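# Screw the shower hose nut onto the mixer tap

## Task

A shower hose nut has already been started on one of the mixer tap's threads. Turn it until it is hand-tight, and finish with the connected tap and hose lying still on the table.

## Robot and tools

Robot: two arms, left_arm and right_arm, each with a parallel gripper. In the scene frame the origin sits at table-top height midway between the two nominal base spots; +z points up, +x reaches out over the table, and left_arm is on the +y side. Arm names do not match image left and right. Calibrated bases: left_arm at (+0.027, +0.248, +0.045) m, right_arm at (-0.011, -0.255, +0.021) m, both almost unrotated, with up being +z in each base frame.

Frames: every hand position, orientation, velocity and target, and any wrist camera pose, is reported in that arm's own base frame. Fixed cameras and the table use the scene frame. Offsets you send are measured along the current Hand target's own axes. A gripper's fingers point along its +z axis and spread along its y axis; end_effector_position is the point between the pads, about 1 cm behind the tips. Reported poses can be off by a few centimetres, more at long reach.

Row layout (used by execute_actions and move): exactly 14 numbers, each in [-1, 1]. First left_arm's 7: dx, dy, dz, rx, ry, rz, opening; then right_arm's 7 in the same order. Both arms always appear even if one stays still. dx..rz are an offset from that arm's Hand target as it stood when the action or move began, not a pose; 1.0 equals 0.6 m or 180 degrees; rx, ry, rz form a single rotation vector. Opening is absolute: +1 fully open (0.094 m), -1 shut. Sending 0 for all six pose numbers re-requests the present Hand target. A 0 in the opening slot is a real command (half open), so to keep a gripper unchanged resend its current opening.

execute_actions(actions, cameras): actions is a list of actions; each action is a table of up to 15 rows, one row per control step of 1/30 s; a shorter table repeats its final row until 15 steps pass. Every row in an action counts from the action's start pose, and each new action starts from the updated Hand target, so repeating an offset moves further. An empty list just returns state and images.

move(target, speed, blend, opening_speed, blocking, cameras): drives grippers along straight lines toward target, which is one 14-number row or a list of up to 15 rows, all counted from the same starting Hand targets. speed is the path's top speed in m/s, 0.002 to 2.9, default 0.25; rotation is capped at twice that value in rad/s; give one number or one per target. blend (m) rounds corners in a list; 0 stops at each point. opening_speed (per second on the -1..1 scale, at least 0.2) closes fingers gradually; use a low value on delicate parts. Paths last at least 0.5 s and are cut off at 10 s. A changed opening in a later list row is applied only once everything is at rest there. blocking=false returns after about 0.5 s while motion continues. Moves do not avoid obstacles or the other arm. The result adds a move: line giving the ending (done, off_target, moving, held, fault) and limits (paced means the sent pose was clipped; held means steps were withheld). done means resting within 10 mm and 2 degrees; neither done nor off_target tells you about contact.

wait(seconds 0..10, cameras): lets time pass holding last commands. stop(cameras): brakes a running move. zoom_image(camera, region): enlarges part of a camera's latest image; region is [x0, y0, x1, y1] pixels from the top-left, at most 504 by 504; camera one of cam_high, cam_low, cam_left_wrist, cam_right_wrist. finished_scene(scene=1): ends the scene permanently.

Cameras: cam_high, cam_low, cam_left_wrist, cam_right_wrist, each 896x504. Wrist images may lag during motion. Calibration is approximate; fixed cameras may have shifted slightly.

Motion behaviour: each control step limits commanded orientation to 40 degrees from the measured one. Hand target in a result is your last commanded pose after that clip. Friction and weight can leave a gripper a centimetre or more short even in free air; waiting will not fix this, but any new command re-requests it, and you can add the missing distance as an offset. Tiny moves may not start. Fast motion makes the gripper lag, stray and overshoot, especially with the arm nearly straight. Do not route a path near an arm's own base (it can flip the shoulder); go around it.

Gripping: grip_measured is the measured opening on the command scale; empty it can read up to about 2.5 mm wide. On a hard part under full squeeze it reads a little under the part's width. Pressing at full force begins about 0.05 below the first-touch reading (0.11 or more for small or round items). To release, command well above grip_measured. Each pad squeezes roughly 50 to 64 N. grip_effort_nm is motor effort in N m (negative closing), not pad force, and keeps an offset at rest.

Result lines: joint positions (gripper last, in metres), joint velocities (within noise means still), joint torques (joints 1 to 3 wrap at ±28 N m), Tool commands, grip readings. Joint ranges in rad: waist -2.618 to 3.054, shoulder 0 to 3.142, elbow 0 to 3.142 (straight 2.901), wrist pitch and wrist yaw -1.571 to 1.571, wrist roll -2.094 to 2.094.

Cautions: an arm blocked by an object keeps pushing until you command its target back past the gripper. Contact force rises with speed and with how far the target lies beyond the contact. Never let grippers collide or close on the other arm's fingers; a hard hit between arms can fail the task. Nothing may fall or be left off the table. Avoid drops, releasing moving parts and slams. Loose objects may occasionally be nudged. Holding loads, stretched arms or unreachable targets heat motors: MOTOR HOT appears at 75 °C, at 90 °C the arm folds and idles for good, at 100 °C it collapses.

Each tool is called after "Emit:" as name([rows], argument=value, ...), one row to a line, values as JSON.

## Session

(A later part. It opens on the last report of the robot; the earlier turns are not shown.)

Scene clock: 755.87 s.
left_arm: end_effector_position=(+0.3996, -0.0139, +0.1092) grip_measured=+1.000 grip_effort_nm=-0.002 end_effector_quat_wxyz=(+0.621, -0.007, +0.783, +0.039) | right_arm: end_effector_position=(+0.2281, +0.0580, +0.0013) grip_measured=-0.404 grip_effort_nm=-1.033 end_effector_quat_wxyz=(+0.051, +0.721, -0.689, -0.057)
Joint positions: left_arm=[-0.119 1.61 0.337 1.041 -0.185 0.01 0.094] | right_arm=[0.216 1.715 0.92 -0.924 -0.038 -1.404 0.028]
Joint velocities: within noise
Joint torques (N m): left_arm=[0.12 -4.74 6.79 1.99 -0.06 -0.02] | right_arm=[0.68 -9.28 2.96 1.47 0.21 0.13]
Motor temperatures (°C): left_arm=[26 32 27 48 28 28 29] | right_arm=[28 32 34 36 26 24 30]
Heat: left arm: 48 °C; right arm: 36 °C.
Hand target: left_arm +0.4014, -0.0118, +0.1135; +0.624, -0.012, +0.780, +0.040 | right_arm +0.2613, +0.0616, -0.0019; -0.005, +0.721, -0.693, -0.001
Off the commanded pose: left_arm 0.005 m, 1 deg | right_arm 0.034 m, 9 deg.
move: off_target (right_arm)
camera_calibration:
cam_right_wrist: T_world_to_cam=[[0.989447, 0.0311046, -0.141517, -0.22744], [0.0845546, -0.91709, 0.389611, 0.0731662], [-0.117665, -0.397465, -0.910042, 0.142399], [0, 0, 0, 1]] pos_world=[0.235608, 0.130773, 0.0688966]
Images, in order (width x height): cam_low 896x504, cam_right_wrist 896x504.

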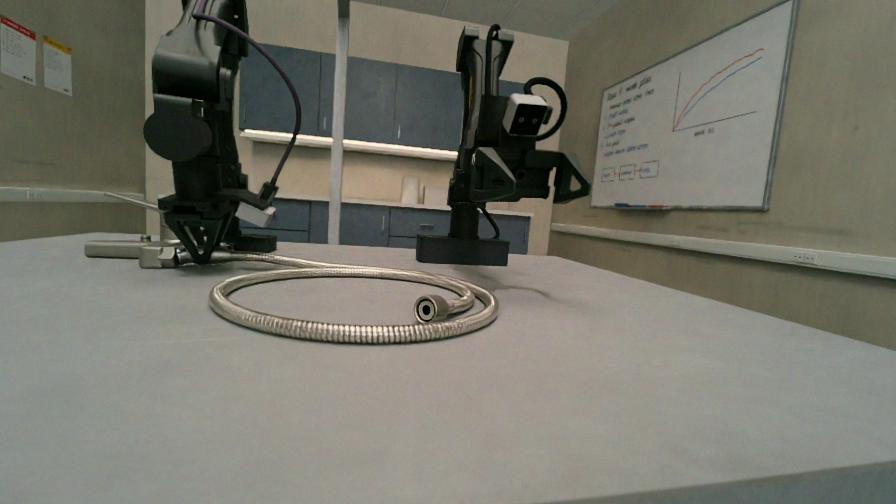

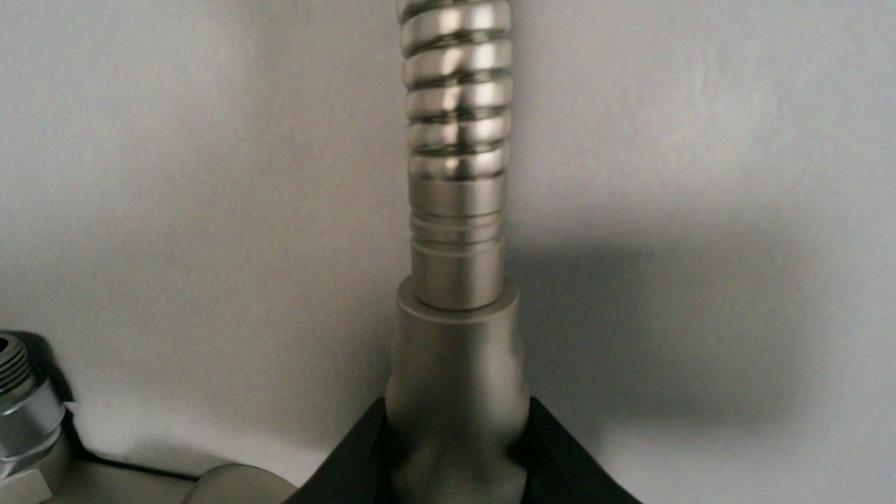

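Emit:
move(target=[0,0,0,0,0,0,1,0,-0.015,-0.010,0.14,0,0,-0.7], speed=0.3, cameras=["cam_low","cam_right_wrist"])

Emit:
zoom_image(camera="cam_low", region=[50, 210, 270, 300])

Scene clock: 764.23 s.
left_arm: end_effector_position=(+0.3996, -0.0139, +0.1092) grip_measured=+1.000 grip_effort_nm=0.002 end_effector_quat_wxyz=(+0.621, -0.007, +0.783, +0.039) | right_arm: end_effector_position=(+0.2311, +0.0587, -0.0024) grip_measured=-0.405 grip_effort_nm=-1.038 end_effector_quat_wxyz=(-0.099, +0.720, -0.681, +0.089)
Joint positions: left_arm=[-0.119 1.61 0.337 1.041 -0.185 0.01 0.094] | right_arm=[0.285 1.356 0.531 -0.484 0.054 -1.348 0.028]
Joint velocities: within noise
Joint torques (N m): left_arm=[0.1 -4.83 6.84 2.02 -0.05 -0.02] | right_arm=[0.46 -5.16 3.38 2.67 0.39 0.06]
Motor temperatures (°C): left_arm=[26 32 27 48 28 28 29] | right_arm=[28 32 34 37 26 24 30]
Heat: left arm: 48 °C; right arm: 37 °C.
Hand target: left_arm +0.4014, -0.0118, +0.1135; +0.624, -0.012, +0.780, +0.040 | right_arm +0.2702, +0.0619, +0.0041; -0.163, +0.703, -0.676, +0.150
Off the commanded pose: left_arm 0.005 m, 1 deg | right_arm 0.040 m, 10 deg.
move: off_target (right_arm)
camera_calibration:
cam_right_wrist: T_world_to_cam=[[0.960694, 0.0371759, 0.275108, -0.223587], [-0.0724392, -0.92309, 0.377701, 0.111567], [0.267991, -0.382784, -0.884114, 0.0497341], [0, 0, 0, 1]] pos_world=[0.209553, 0.130336, 0.0633422]
Images, in order (width x height): cam_low 896x504, cam_right_wrist 896x504.

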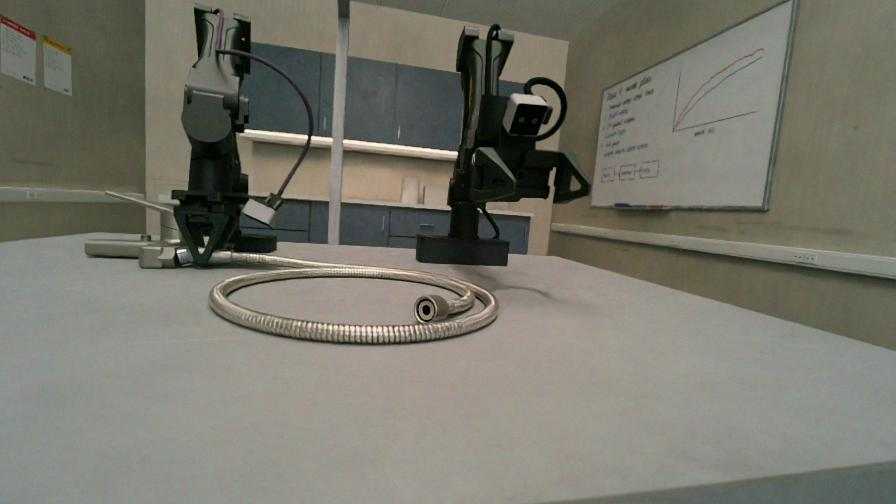

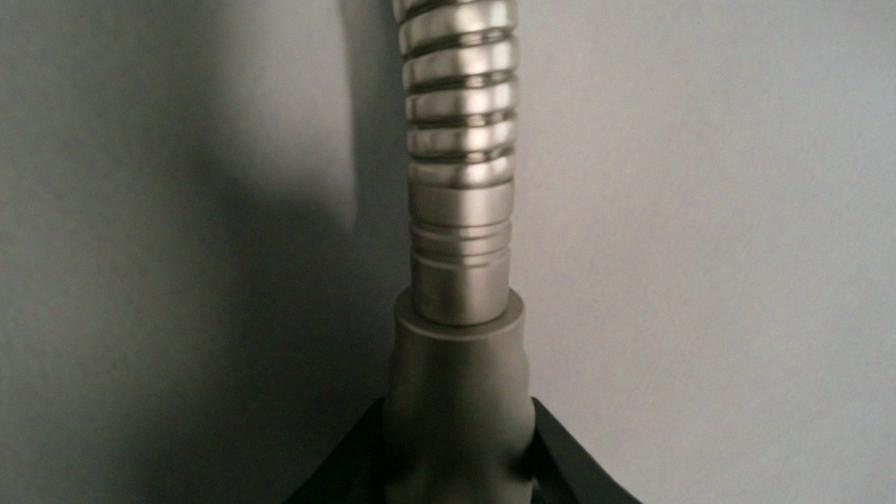

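Scaled by 2.291 from the camera's 896x504 image, which has a finer 1280x720 frame.

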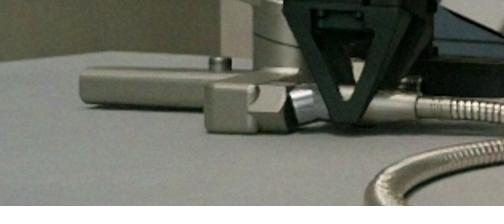

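Emit:
zoom_image(camera="cam_right_wrist", region=[360, 260, 560, 460])

Emit:
move([
  [0,0,0,0,0,0,1,0,0.050,-0.015,-0.05,0,0,-0.7],
  [0,0,0,0,0,0,1,0,0.05,-0.015,-0.05,0,0,0.05],
  [0,0,0,0,0,0,1,0.0,0.074,0.010,-0.30,0,0,0.05],
], speed=0.4, opening_speed=0.8, cameras=["cam_low","cam_right_wrist"])

Emit:
zoom_image(camera="cam_low", region=[50, 210, 270, 300])

Scaled by 2.520 from the camera's 896x504 image, which has a finer 1280x720 frame.

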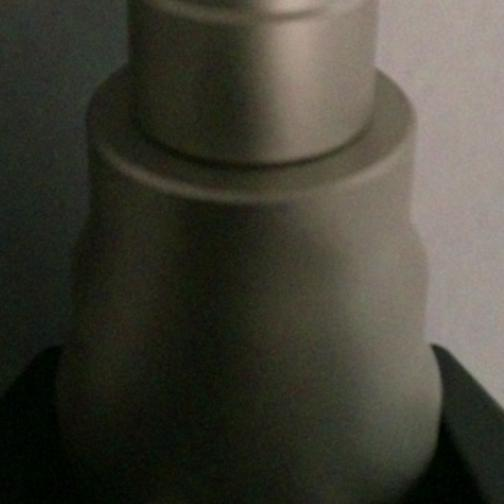

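Scene clock: 775.50 s.
left_arm: end_effector_position=(+0.3996, -0.0139, +0.1092) grip_measured=+1.000 grip_effort_nm=0.002 end_effector_quat_wxyz=(+0.621, -0.007, +0.783, +0.039) | right_arm: end_effector_position=(+0.2457, +0.0571, +0.0006) grip_measured=+0.047 grip_effort_nm=0.129 end_effector_quat_wxyz=(+0.155, +0.702, -0.681, -0.139)
Joint positions: left_arm=[-0.119 1.61 0.337 1.041 -0.185 0.01 0.094] | right_arm=[0.19 2.025 1.251 -1.214 -0.048 -1.42 0.049]
Joint velocities: within noise
Joint torques (N m): left_arm=[0.02 -4.88 6.91 2.02 -0.04 -0.04] | right_arm=[-0.29 -3.89 1.92 -0.37 -0.27 -0.15]
Motor temperatures (°C): left_arm=[26 32 27 48 28 28 29] | right_arm=[28 32 34 39 26 24 30]
Heat: left arm: 48 °C; right arm: 39 °C.
Hand target: left_arm +0.4014, -0.0118, +0.1135; +0.624, -0.012, +0.780, +0.040 | right_arm +0.2328, +0.0606, -0.0205; +0.174, +0.700, -0.671, -0.173
Off the commanded pose: left_arm 0.005 m, 1 deg | right_arm 0.025 m, 5 deg.
move: off_target (right_arm)
camera_calibration:
cam_right_wrist: T_world_to_cam=[[0.917886, 0.00821967, -0.396758, -0.2258], [0.176955, -0.903365, 0.390665, 0.0475717], [-0.355206, -0.428794, -0.830641, 0.203601], [0, 0, 0, 1]] pos_world=[0.271161, 0.132134, 0.060947]
Images, in order (width x height): cam_low 896x504, cam_right_wrist 896x504.

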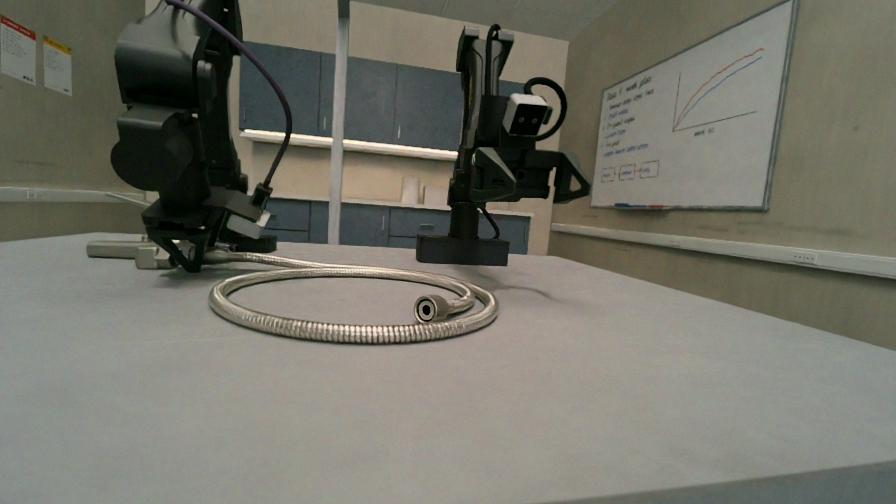

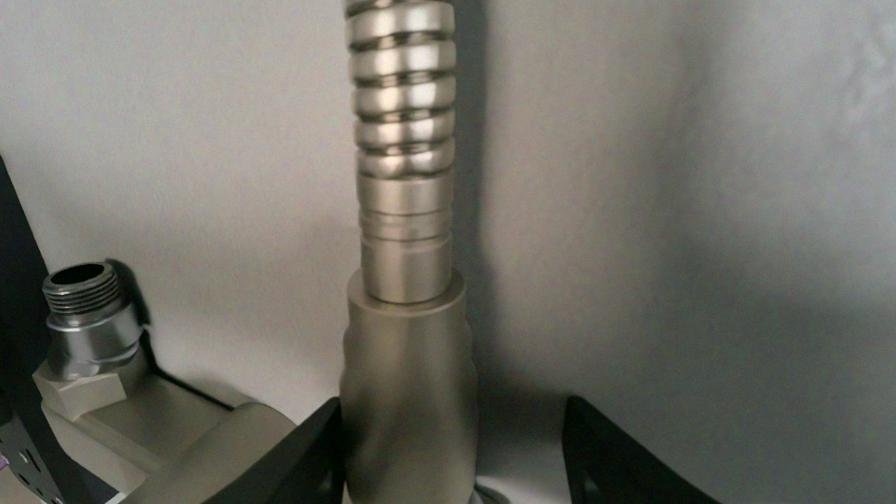

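Scaled by 2.291 from the camera's 896x504 image, which has a finer 1280x720 frame.

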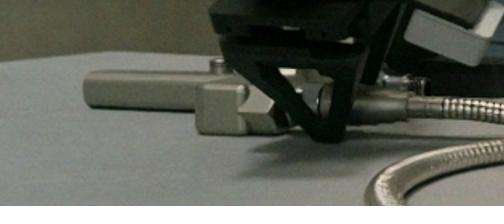

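Emit:
move([
  [0,0,0,0,0,0,1,0,0.0207,-0.0047,0,0,0,0.05],
  [0,0,0,0,0,0,1,0,0.0207,-0.0047,0,0,0,-0.7],
], speed=0.2, cameras=["cam_low","cam_right_wrist"])

Emit:
zoom_image(camera="cam_right_wrist", region=[360, 260, 560, 460])

Scene clock: 783.20 s.
left_arm: end_effector_position=(+0.3996, -0.0139, +0.1092) grip_measured=+1.000 grip_effort_nm=0.007 end_effector_quat_wxyz=(+0.621, -0.007, +0.783, +0.039) | right_arm: end_effector_position=(+0.2321, +0.0573, -0.0007) grip_measured=-0.402 grip_effort_nm=-1.043 end_effector_quat_wxyz=(+0.169, +0.701, -0.675, -0.154)
Joint positions: left_arm=[-0.119 1.61 0.337 1.041 -0.185 0.01 0.094] | right_arm=[0.195 2.024 1.222 -1.228 -0.058 -1.428 0.028]
Joint velocities: within noise
Joint torques (N m): left_arm=[0.05 -4.83 6.83 2.03 -0.03 0.01] | right_arm=[0.12 -7.15 1.4 -0.39 -0.22 -0.04]
Motor temperatures (°C): left_arm=[26 32 27 48 28 28 29] | right_arm=[28 32 33 38 26 24 30]
Heat: left arm: 48 °C; right arm: 38 °C.
Hand target: left_arm +0.4014, -0.0118, +0.1135; +0.624, -0.012, +0.780, +0.040 | right_arm +0.2232, +0.0601, -0.0121; +0.174, +0.700, -0.671, -0.173
Off the commanded pose: left_arm 0.005 m, 1 deg | right_arm 0.015 m, 2 deg.
move: off_target (right_arm); target 2's new opening was sent with right_arm's hand 0.026 m and 5 deg from that target
camera_calibration:
cam_right_wrist: T_world_to_cam=[[0.90012, 0.0166946, -0.435323, -0.210265], [0.200271, -0.903272, 0.379462, 0.0451987], [-0.38688, -0.428744, -0.816396, 0.205049], [0, 0, 0, 1]] pos_world=[0.259541, 0.132251, 0.0587172]
Images, in order (width x height): cam_low 896x504, cam_right_wrist 896x504.

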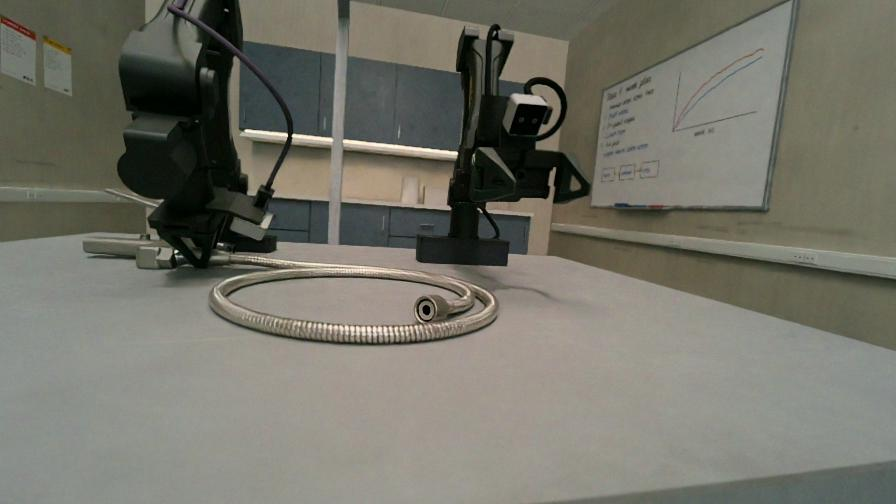

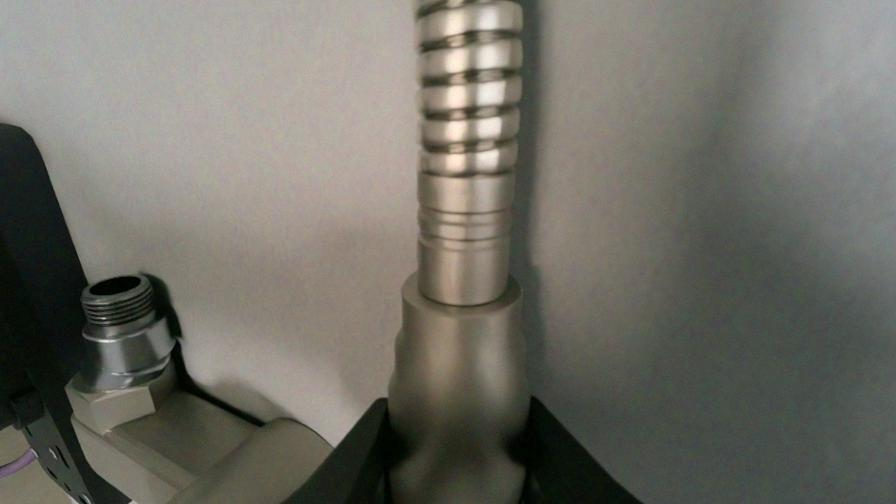

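Scaled by 2.520 from the camera's 896x504 image, which has a finer 1280x720 frame.

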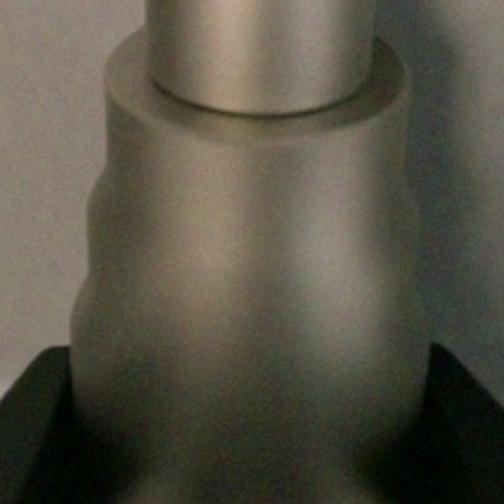

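Emit:
move(target=[0,0,0,0,0,0,1,0,-0.0557,-0.0533,0.31,0,0,-0.7], speed=0.3, cameras=["cam_low","cam_right_wrist"])

Emit:
zoom_image(camera="cam_right_wrist", region=[360, 260, 560, 460])

Emit:
zoom_image(camera="cam_low", region=[50, 210, 270, 300])

Scene clock: 794.57 s.
left_arm: end_effector_position=(+0.3996, -0.0139, +0.1092) grip_measured=+1.000 grip_effort_nm=0.002 end_effector_quat_wxyz=(+0.621, -0.007, +0.783, +0.039) | right_arm: end_effector_position=(+0.2146, +0.0561, -0.0046) grip_measured=-0.403 grip_effort_nm=-1.033 end_effector_quat_wxyz=(-0.092, +0.716, -0.687, +0.083)
Joint positions: left_arm=[-0.119 1.61 0.337 1.041 -0.185 0.01 0.094] | right_arm=[0.296 1.304 0.49 -0.514 0.056 -1.322 0.028]
Joint velocities: within noise
Joint torques (N m): left_arm=[0.13 -4.89 6.84 2 -0.06 0.02] | right_arm=[0.61 -4.59 3.44 3.06 0.47 -0.02]
Motor temperatures (°C): left_arm=[26 32 27 48 28 28 29] | right_arm=[28 32 33 37 26 24 30]
Heat: left arm: 48 °C; right arm: 37 °C.
Hand target: left_arm +0.4014, -0.0118, +0.1135; +0.624, -0.012, +0.780, +0.040 | right_arm +0.2678, +0.0618, +0.0002; -0.174, +0.700, -0.674, +0.161
Off the commanded pose: left_arm 0.005 m, 1 deg | right_arm 0.054 m, 13 deg.
move: off_target (right_arm)
camera_calibration:
cam_right_wrist: T_world_to_cam=[[0.966242, 0.0229853, 0.256608, -0.207559], [-0.0788987, -0.921758, 0.379653, 0.110067], [0.245257, -0.387083, -0.888828, 0.0563068], [0, 0, 0, 1]] pos_world=[0.195427, 0.128022, 0.061521]
Images, in order (width x height): cam_low 896x504, cam_right_wrist 896x504.

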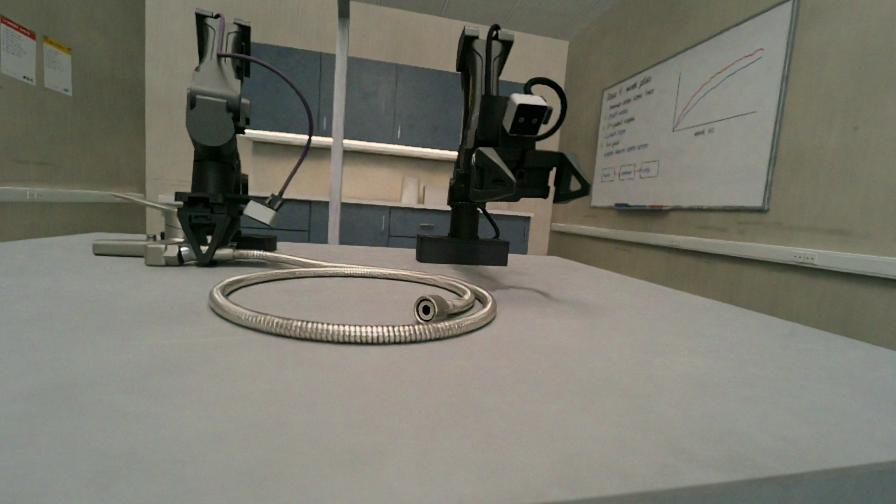

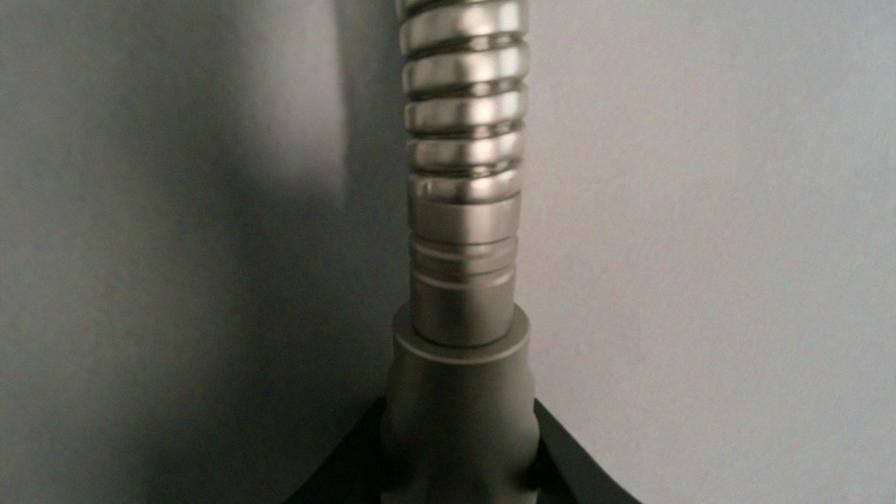

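Scaled by 2.520 from the camera's 896x504 image, which has a finer 1280x720 frame.

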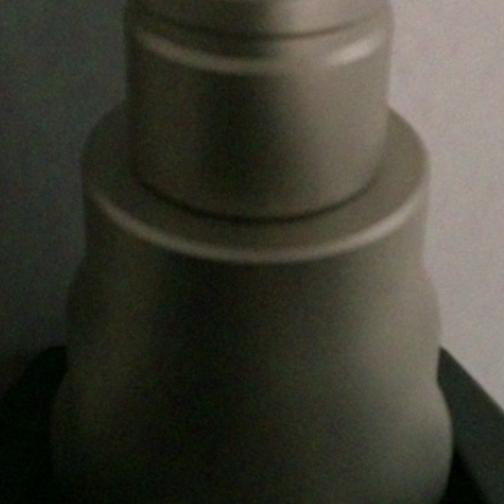

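Scaled by 2.291 from the camera's 896x504 image, which has a finer 1280x720 frame.

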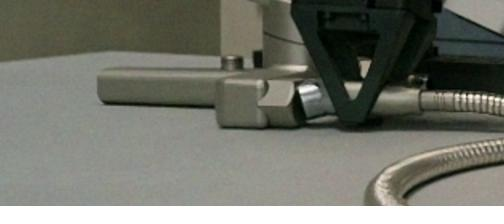

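Emit:
move([
  [0,0,0,0,0,0,1,0,0.0815,-0.0345,-0.065,0,0,-0.7],
  [0,0,0,0,0,0,1,0,0.0815,-0.0345,-0.065,0,0,0.1],
], speed=0.3, opening_speed=0.8, cameras=["cam_low","cam_right_wrist"])

Emit:
move([
  [0,0,0,0,0,0,1,0.0,-0.06,-0.13,0,0,0,0.3],
  [0,0,0,0,0,0,1,0.0,-0.1,-0.25,-0.08,0,0,0.3],
], speed=0.3)

Emit:
zoom_image(camera="cam_right_wrist", region=[330, 150, 560, 420])

Emit:
zoom_image(camera="cam_low", region=[70, 200, 270, 300])

Scene clock: 811.43 s.
left_arm: end_effector_position=(+0.3996, -0.0139, +0.1092) grip_measured=+1.000 grip_effort_nm=0.007 end_effector_quat_wxyz=(+0.621, -0.007, +0.783, +0.039) | right_arm: end_effector_position=(+0.2218, +0.0563, -0.0015) grip_measured=+0.097 grip_effort_nm=0.164 end_effector_quat_wxyz=(-0.104, +0.712, -0.687, +0.103)
Joint positions: left_arm=[-0.119 1.61 0.337 1.041 -0.185 0.01 0.094] | right_arm=[0.307 1.29 0.482 -0.481 0.08 -1.311 0.052]
Joint velocities: within noise
Joint torques (N m): left_arm=[0.02 -4.81 6.87 2.01 -0.09 -0.04] | right_arm=[0.79 -3.73 4.01 0.75 -0.05 0.09]
Motor temperatures (°C): left_arm=[26 32 27 48 28 28 29] | right_arm=[28 32 33 45 27 24 30]
Heat: left arm: 48 °C; right arm: 45 °C.
Hand target: left_arm +0.4014, -0.0118, +0.1135; +0.624, -0.012, +0.780, +0.040 | right_arm +0.2149, +0.0597, -0.0040; -0.101, +0.714, -0.687, +0.091
Off the commanded pose: left_arm 0.005 m, 1 deg | right_arm 0.008 m, 1 deg.
move: done
camera_calibration:
cam_right_wrist: T_world_to_cam=[[0.95385, 0.0194749, 0.299651, -0.212273], [-0.101536, -0.918199, 0.382886, 0.114433], [0.282595, -0.395641, -0.873847, 0.0496333], [0, 0, 0, 1]] pos_world=[0.20007, 0.128843, 0.0631648]
Images, in order (width x height): cam_low 896x504, cam_right_wrist 896x504.

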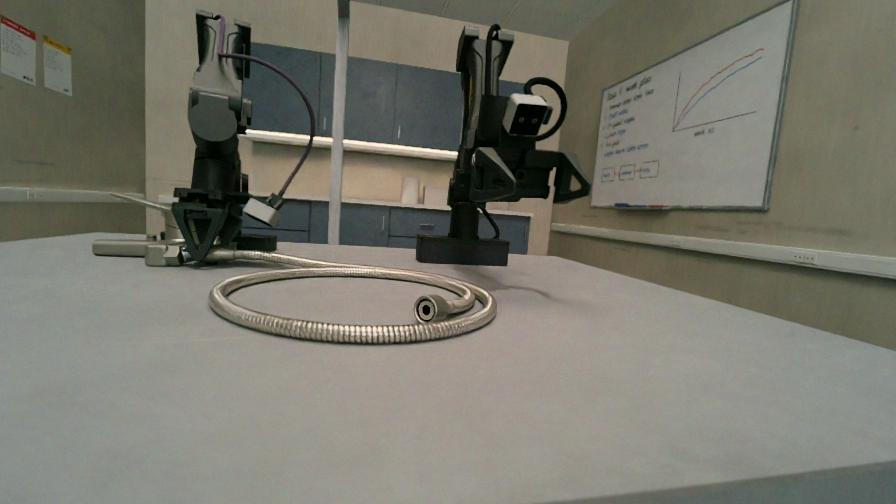

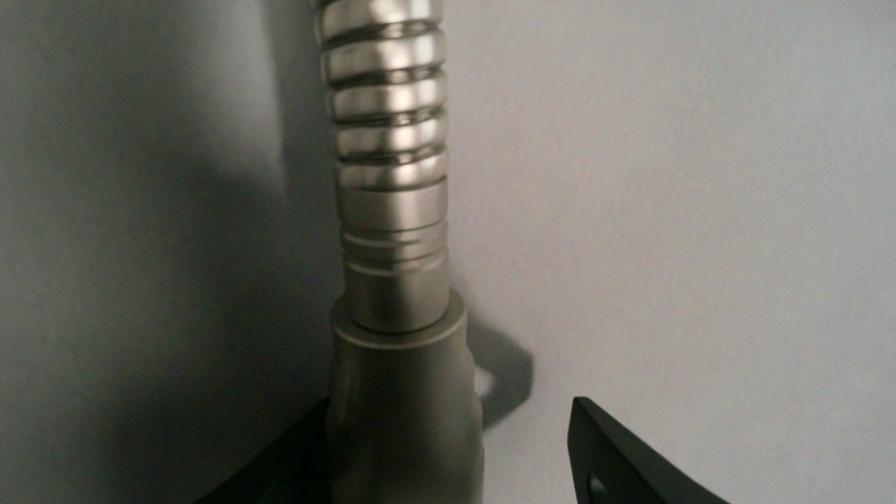

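Scene clock: 813.43 s.
left_arm: end_effector_position=(+0.3996, -0.0139, +0.1092) grip_measured=+1.000 grip_effort_nm=-0.002 end_effector_quat_wxyz=(+0.621, -0.007, +0.783, +0.039) | right_arm: end_effector_position=(+0.2326, +0.0574, +0.1536) grip_measured=+0.297 grip_effort_nm=0.139 end_effector_quat_wxyz=(-0.010, +0.721, -0.693, +0.018)
Joint positions: left_arm=[-0.119 1.61 0.337 1.041 -0.185 0.01 0.094] | right_arm=[0.253 1.418 1.266 -1.384 0.021 -1.358 0.061]
Joint velocities: within noise
Joint torques (N m): left_arm=[0.1 -4.78 6.95 2.02 -0.04 -0.03] | right_arm=[-0.59 -3.99 6.61 0.12 -0.17 -0.04]
Motor temperatures (°C): left_arm=[26 32 27 48 28 28 29] | right_arm=[28 32 33 44 26 24 30]
Heat: left arm: 48 °C; right arm: 44 °C.
Hand target: left_arm +0.4014, -0.0118, +0.1135; +0.624, -0.012, +0.780, +0.040 | right_arm +0.2322, +0.0590, +0.1567; -0.011, +0.721, -0.693, +0.005
Off the commanded pose: left_arm 0.005 m, 1 deg | right_arm 0.003 m, 2 deg.
move: done
camera_calibration:
cam_right_wrist: T_world_to_cam=[[0.998443, 0.0243781, 0.0501754, -0.24143], [0.00147749, -0.910699, 0.413069, 0.0281584], [0.0557645, -0.412351, -0.909317, 0.241737], [0, 0, 0, 1]] pos_world=[0.227532, 0.13121, 0.220298]

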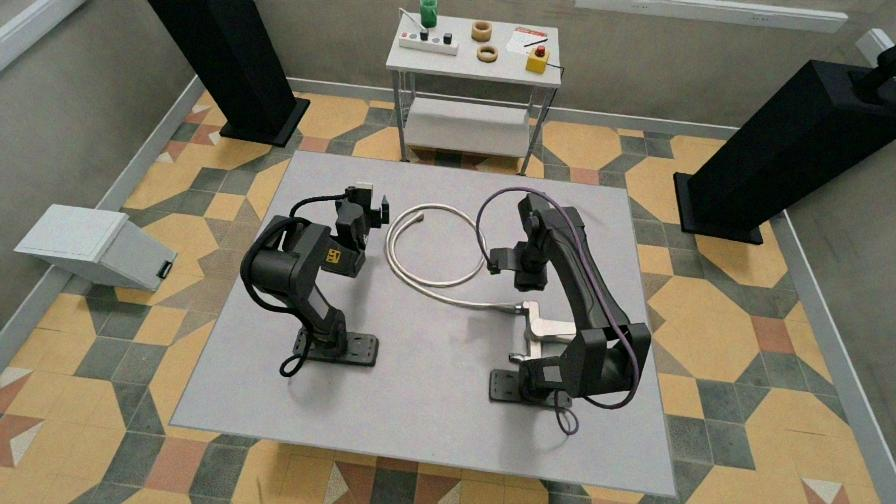

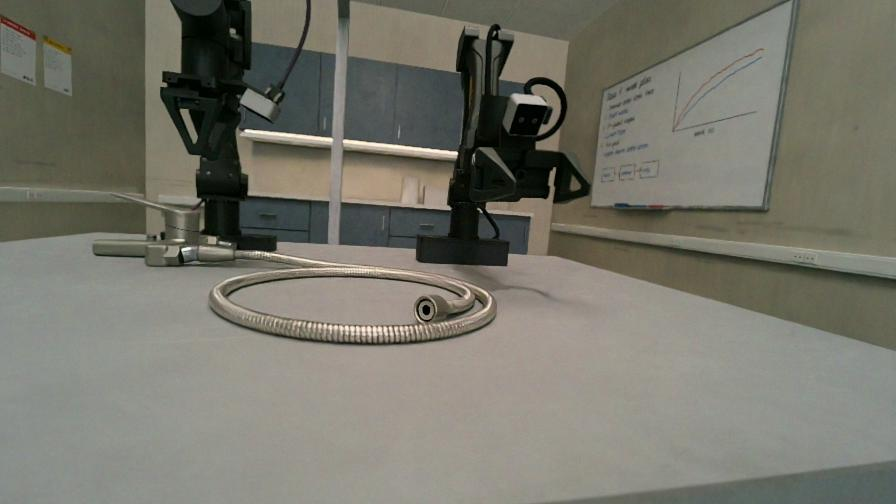

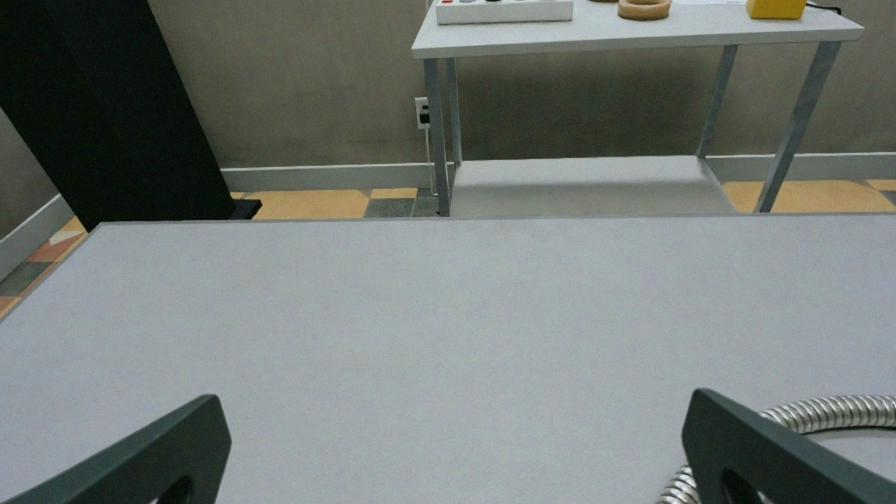

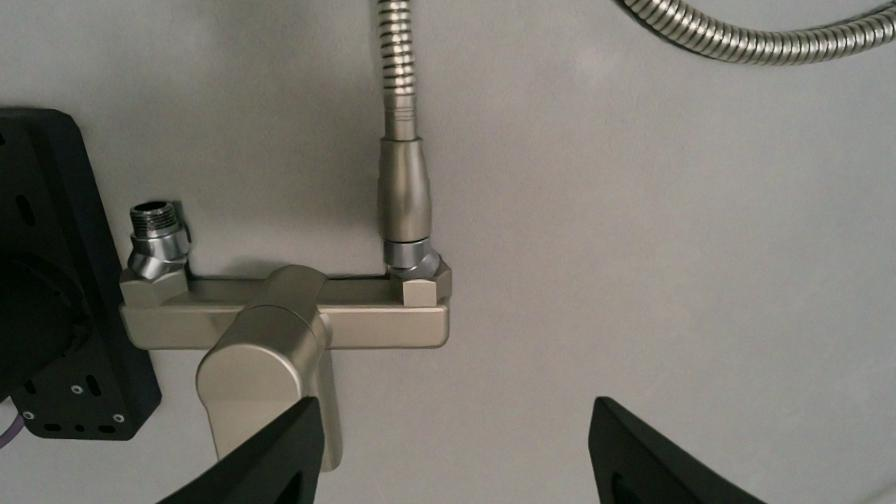

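Scaled by 1.867 from the camera's 896x504 image, which has a finer 1280x720 frame.

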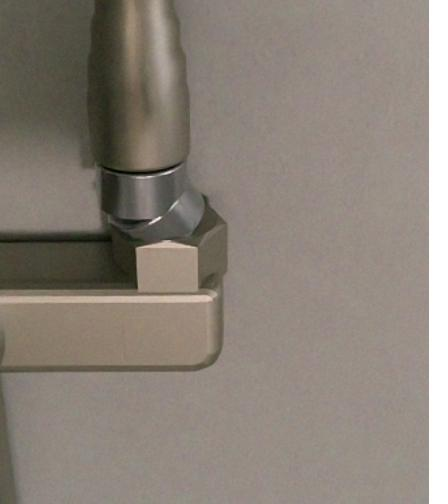

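Scaled by 2.520 from the camera's 896x504 image, which has a finer 1280x720 frame.

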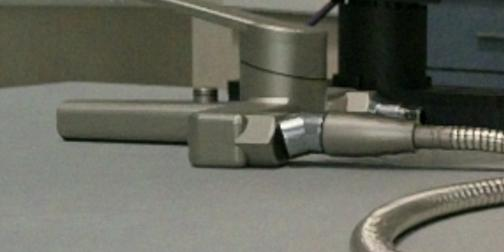

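Emit:
finished_scene()

The scene is finished: the task was done.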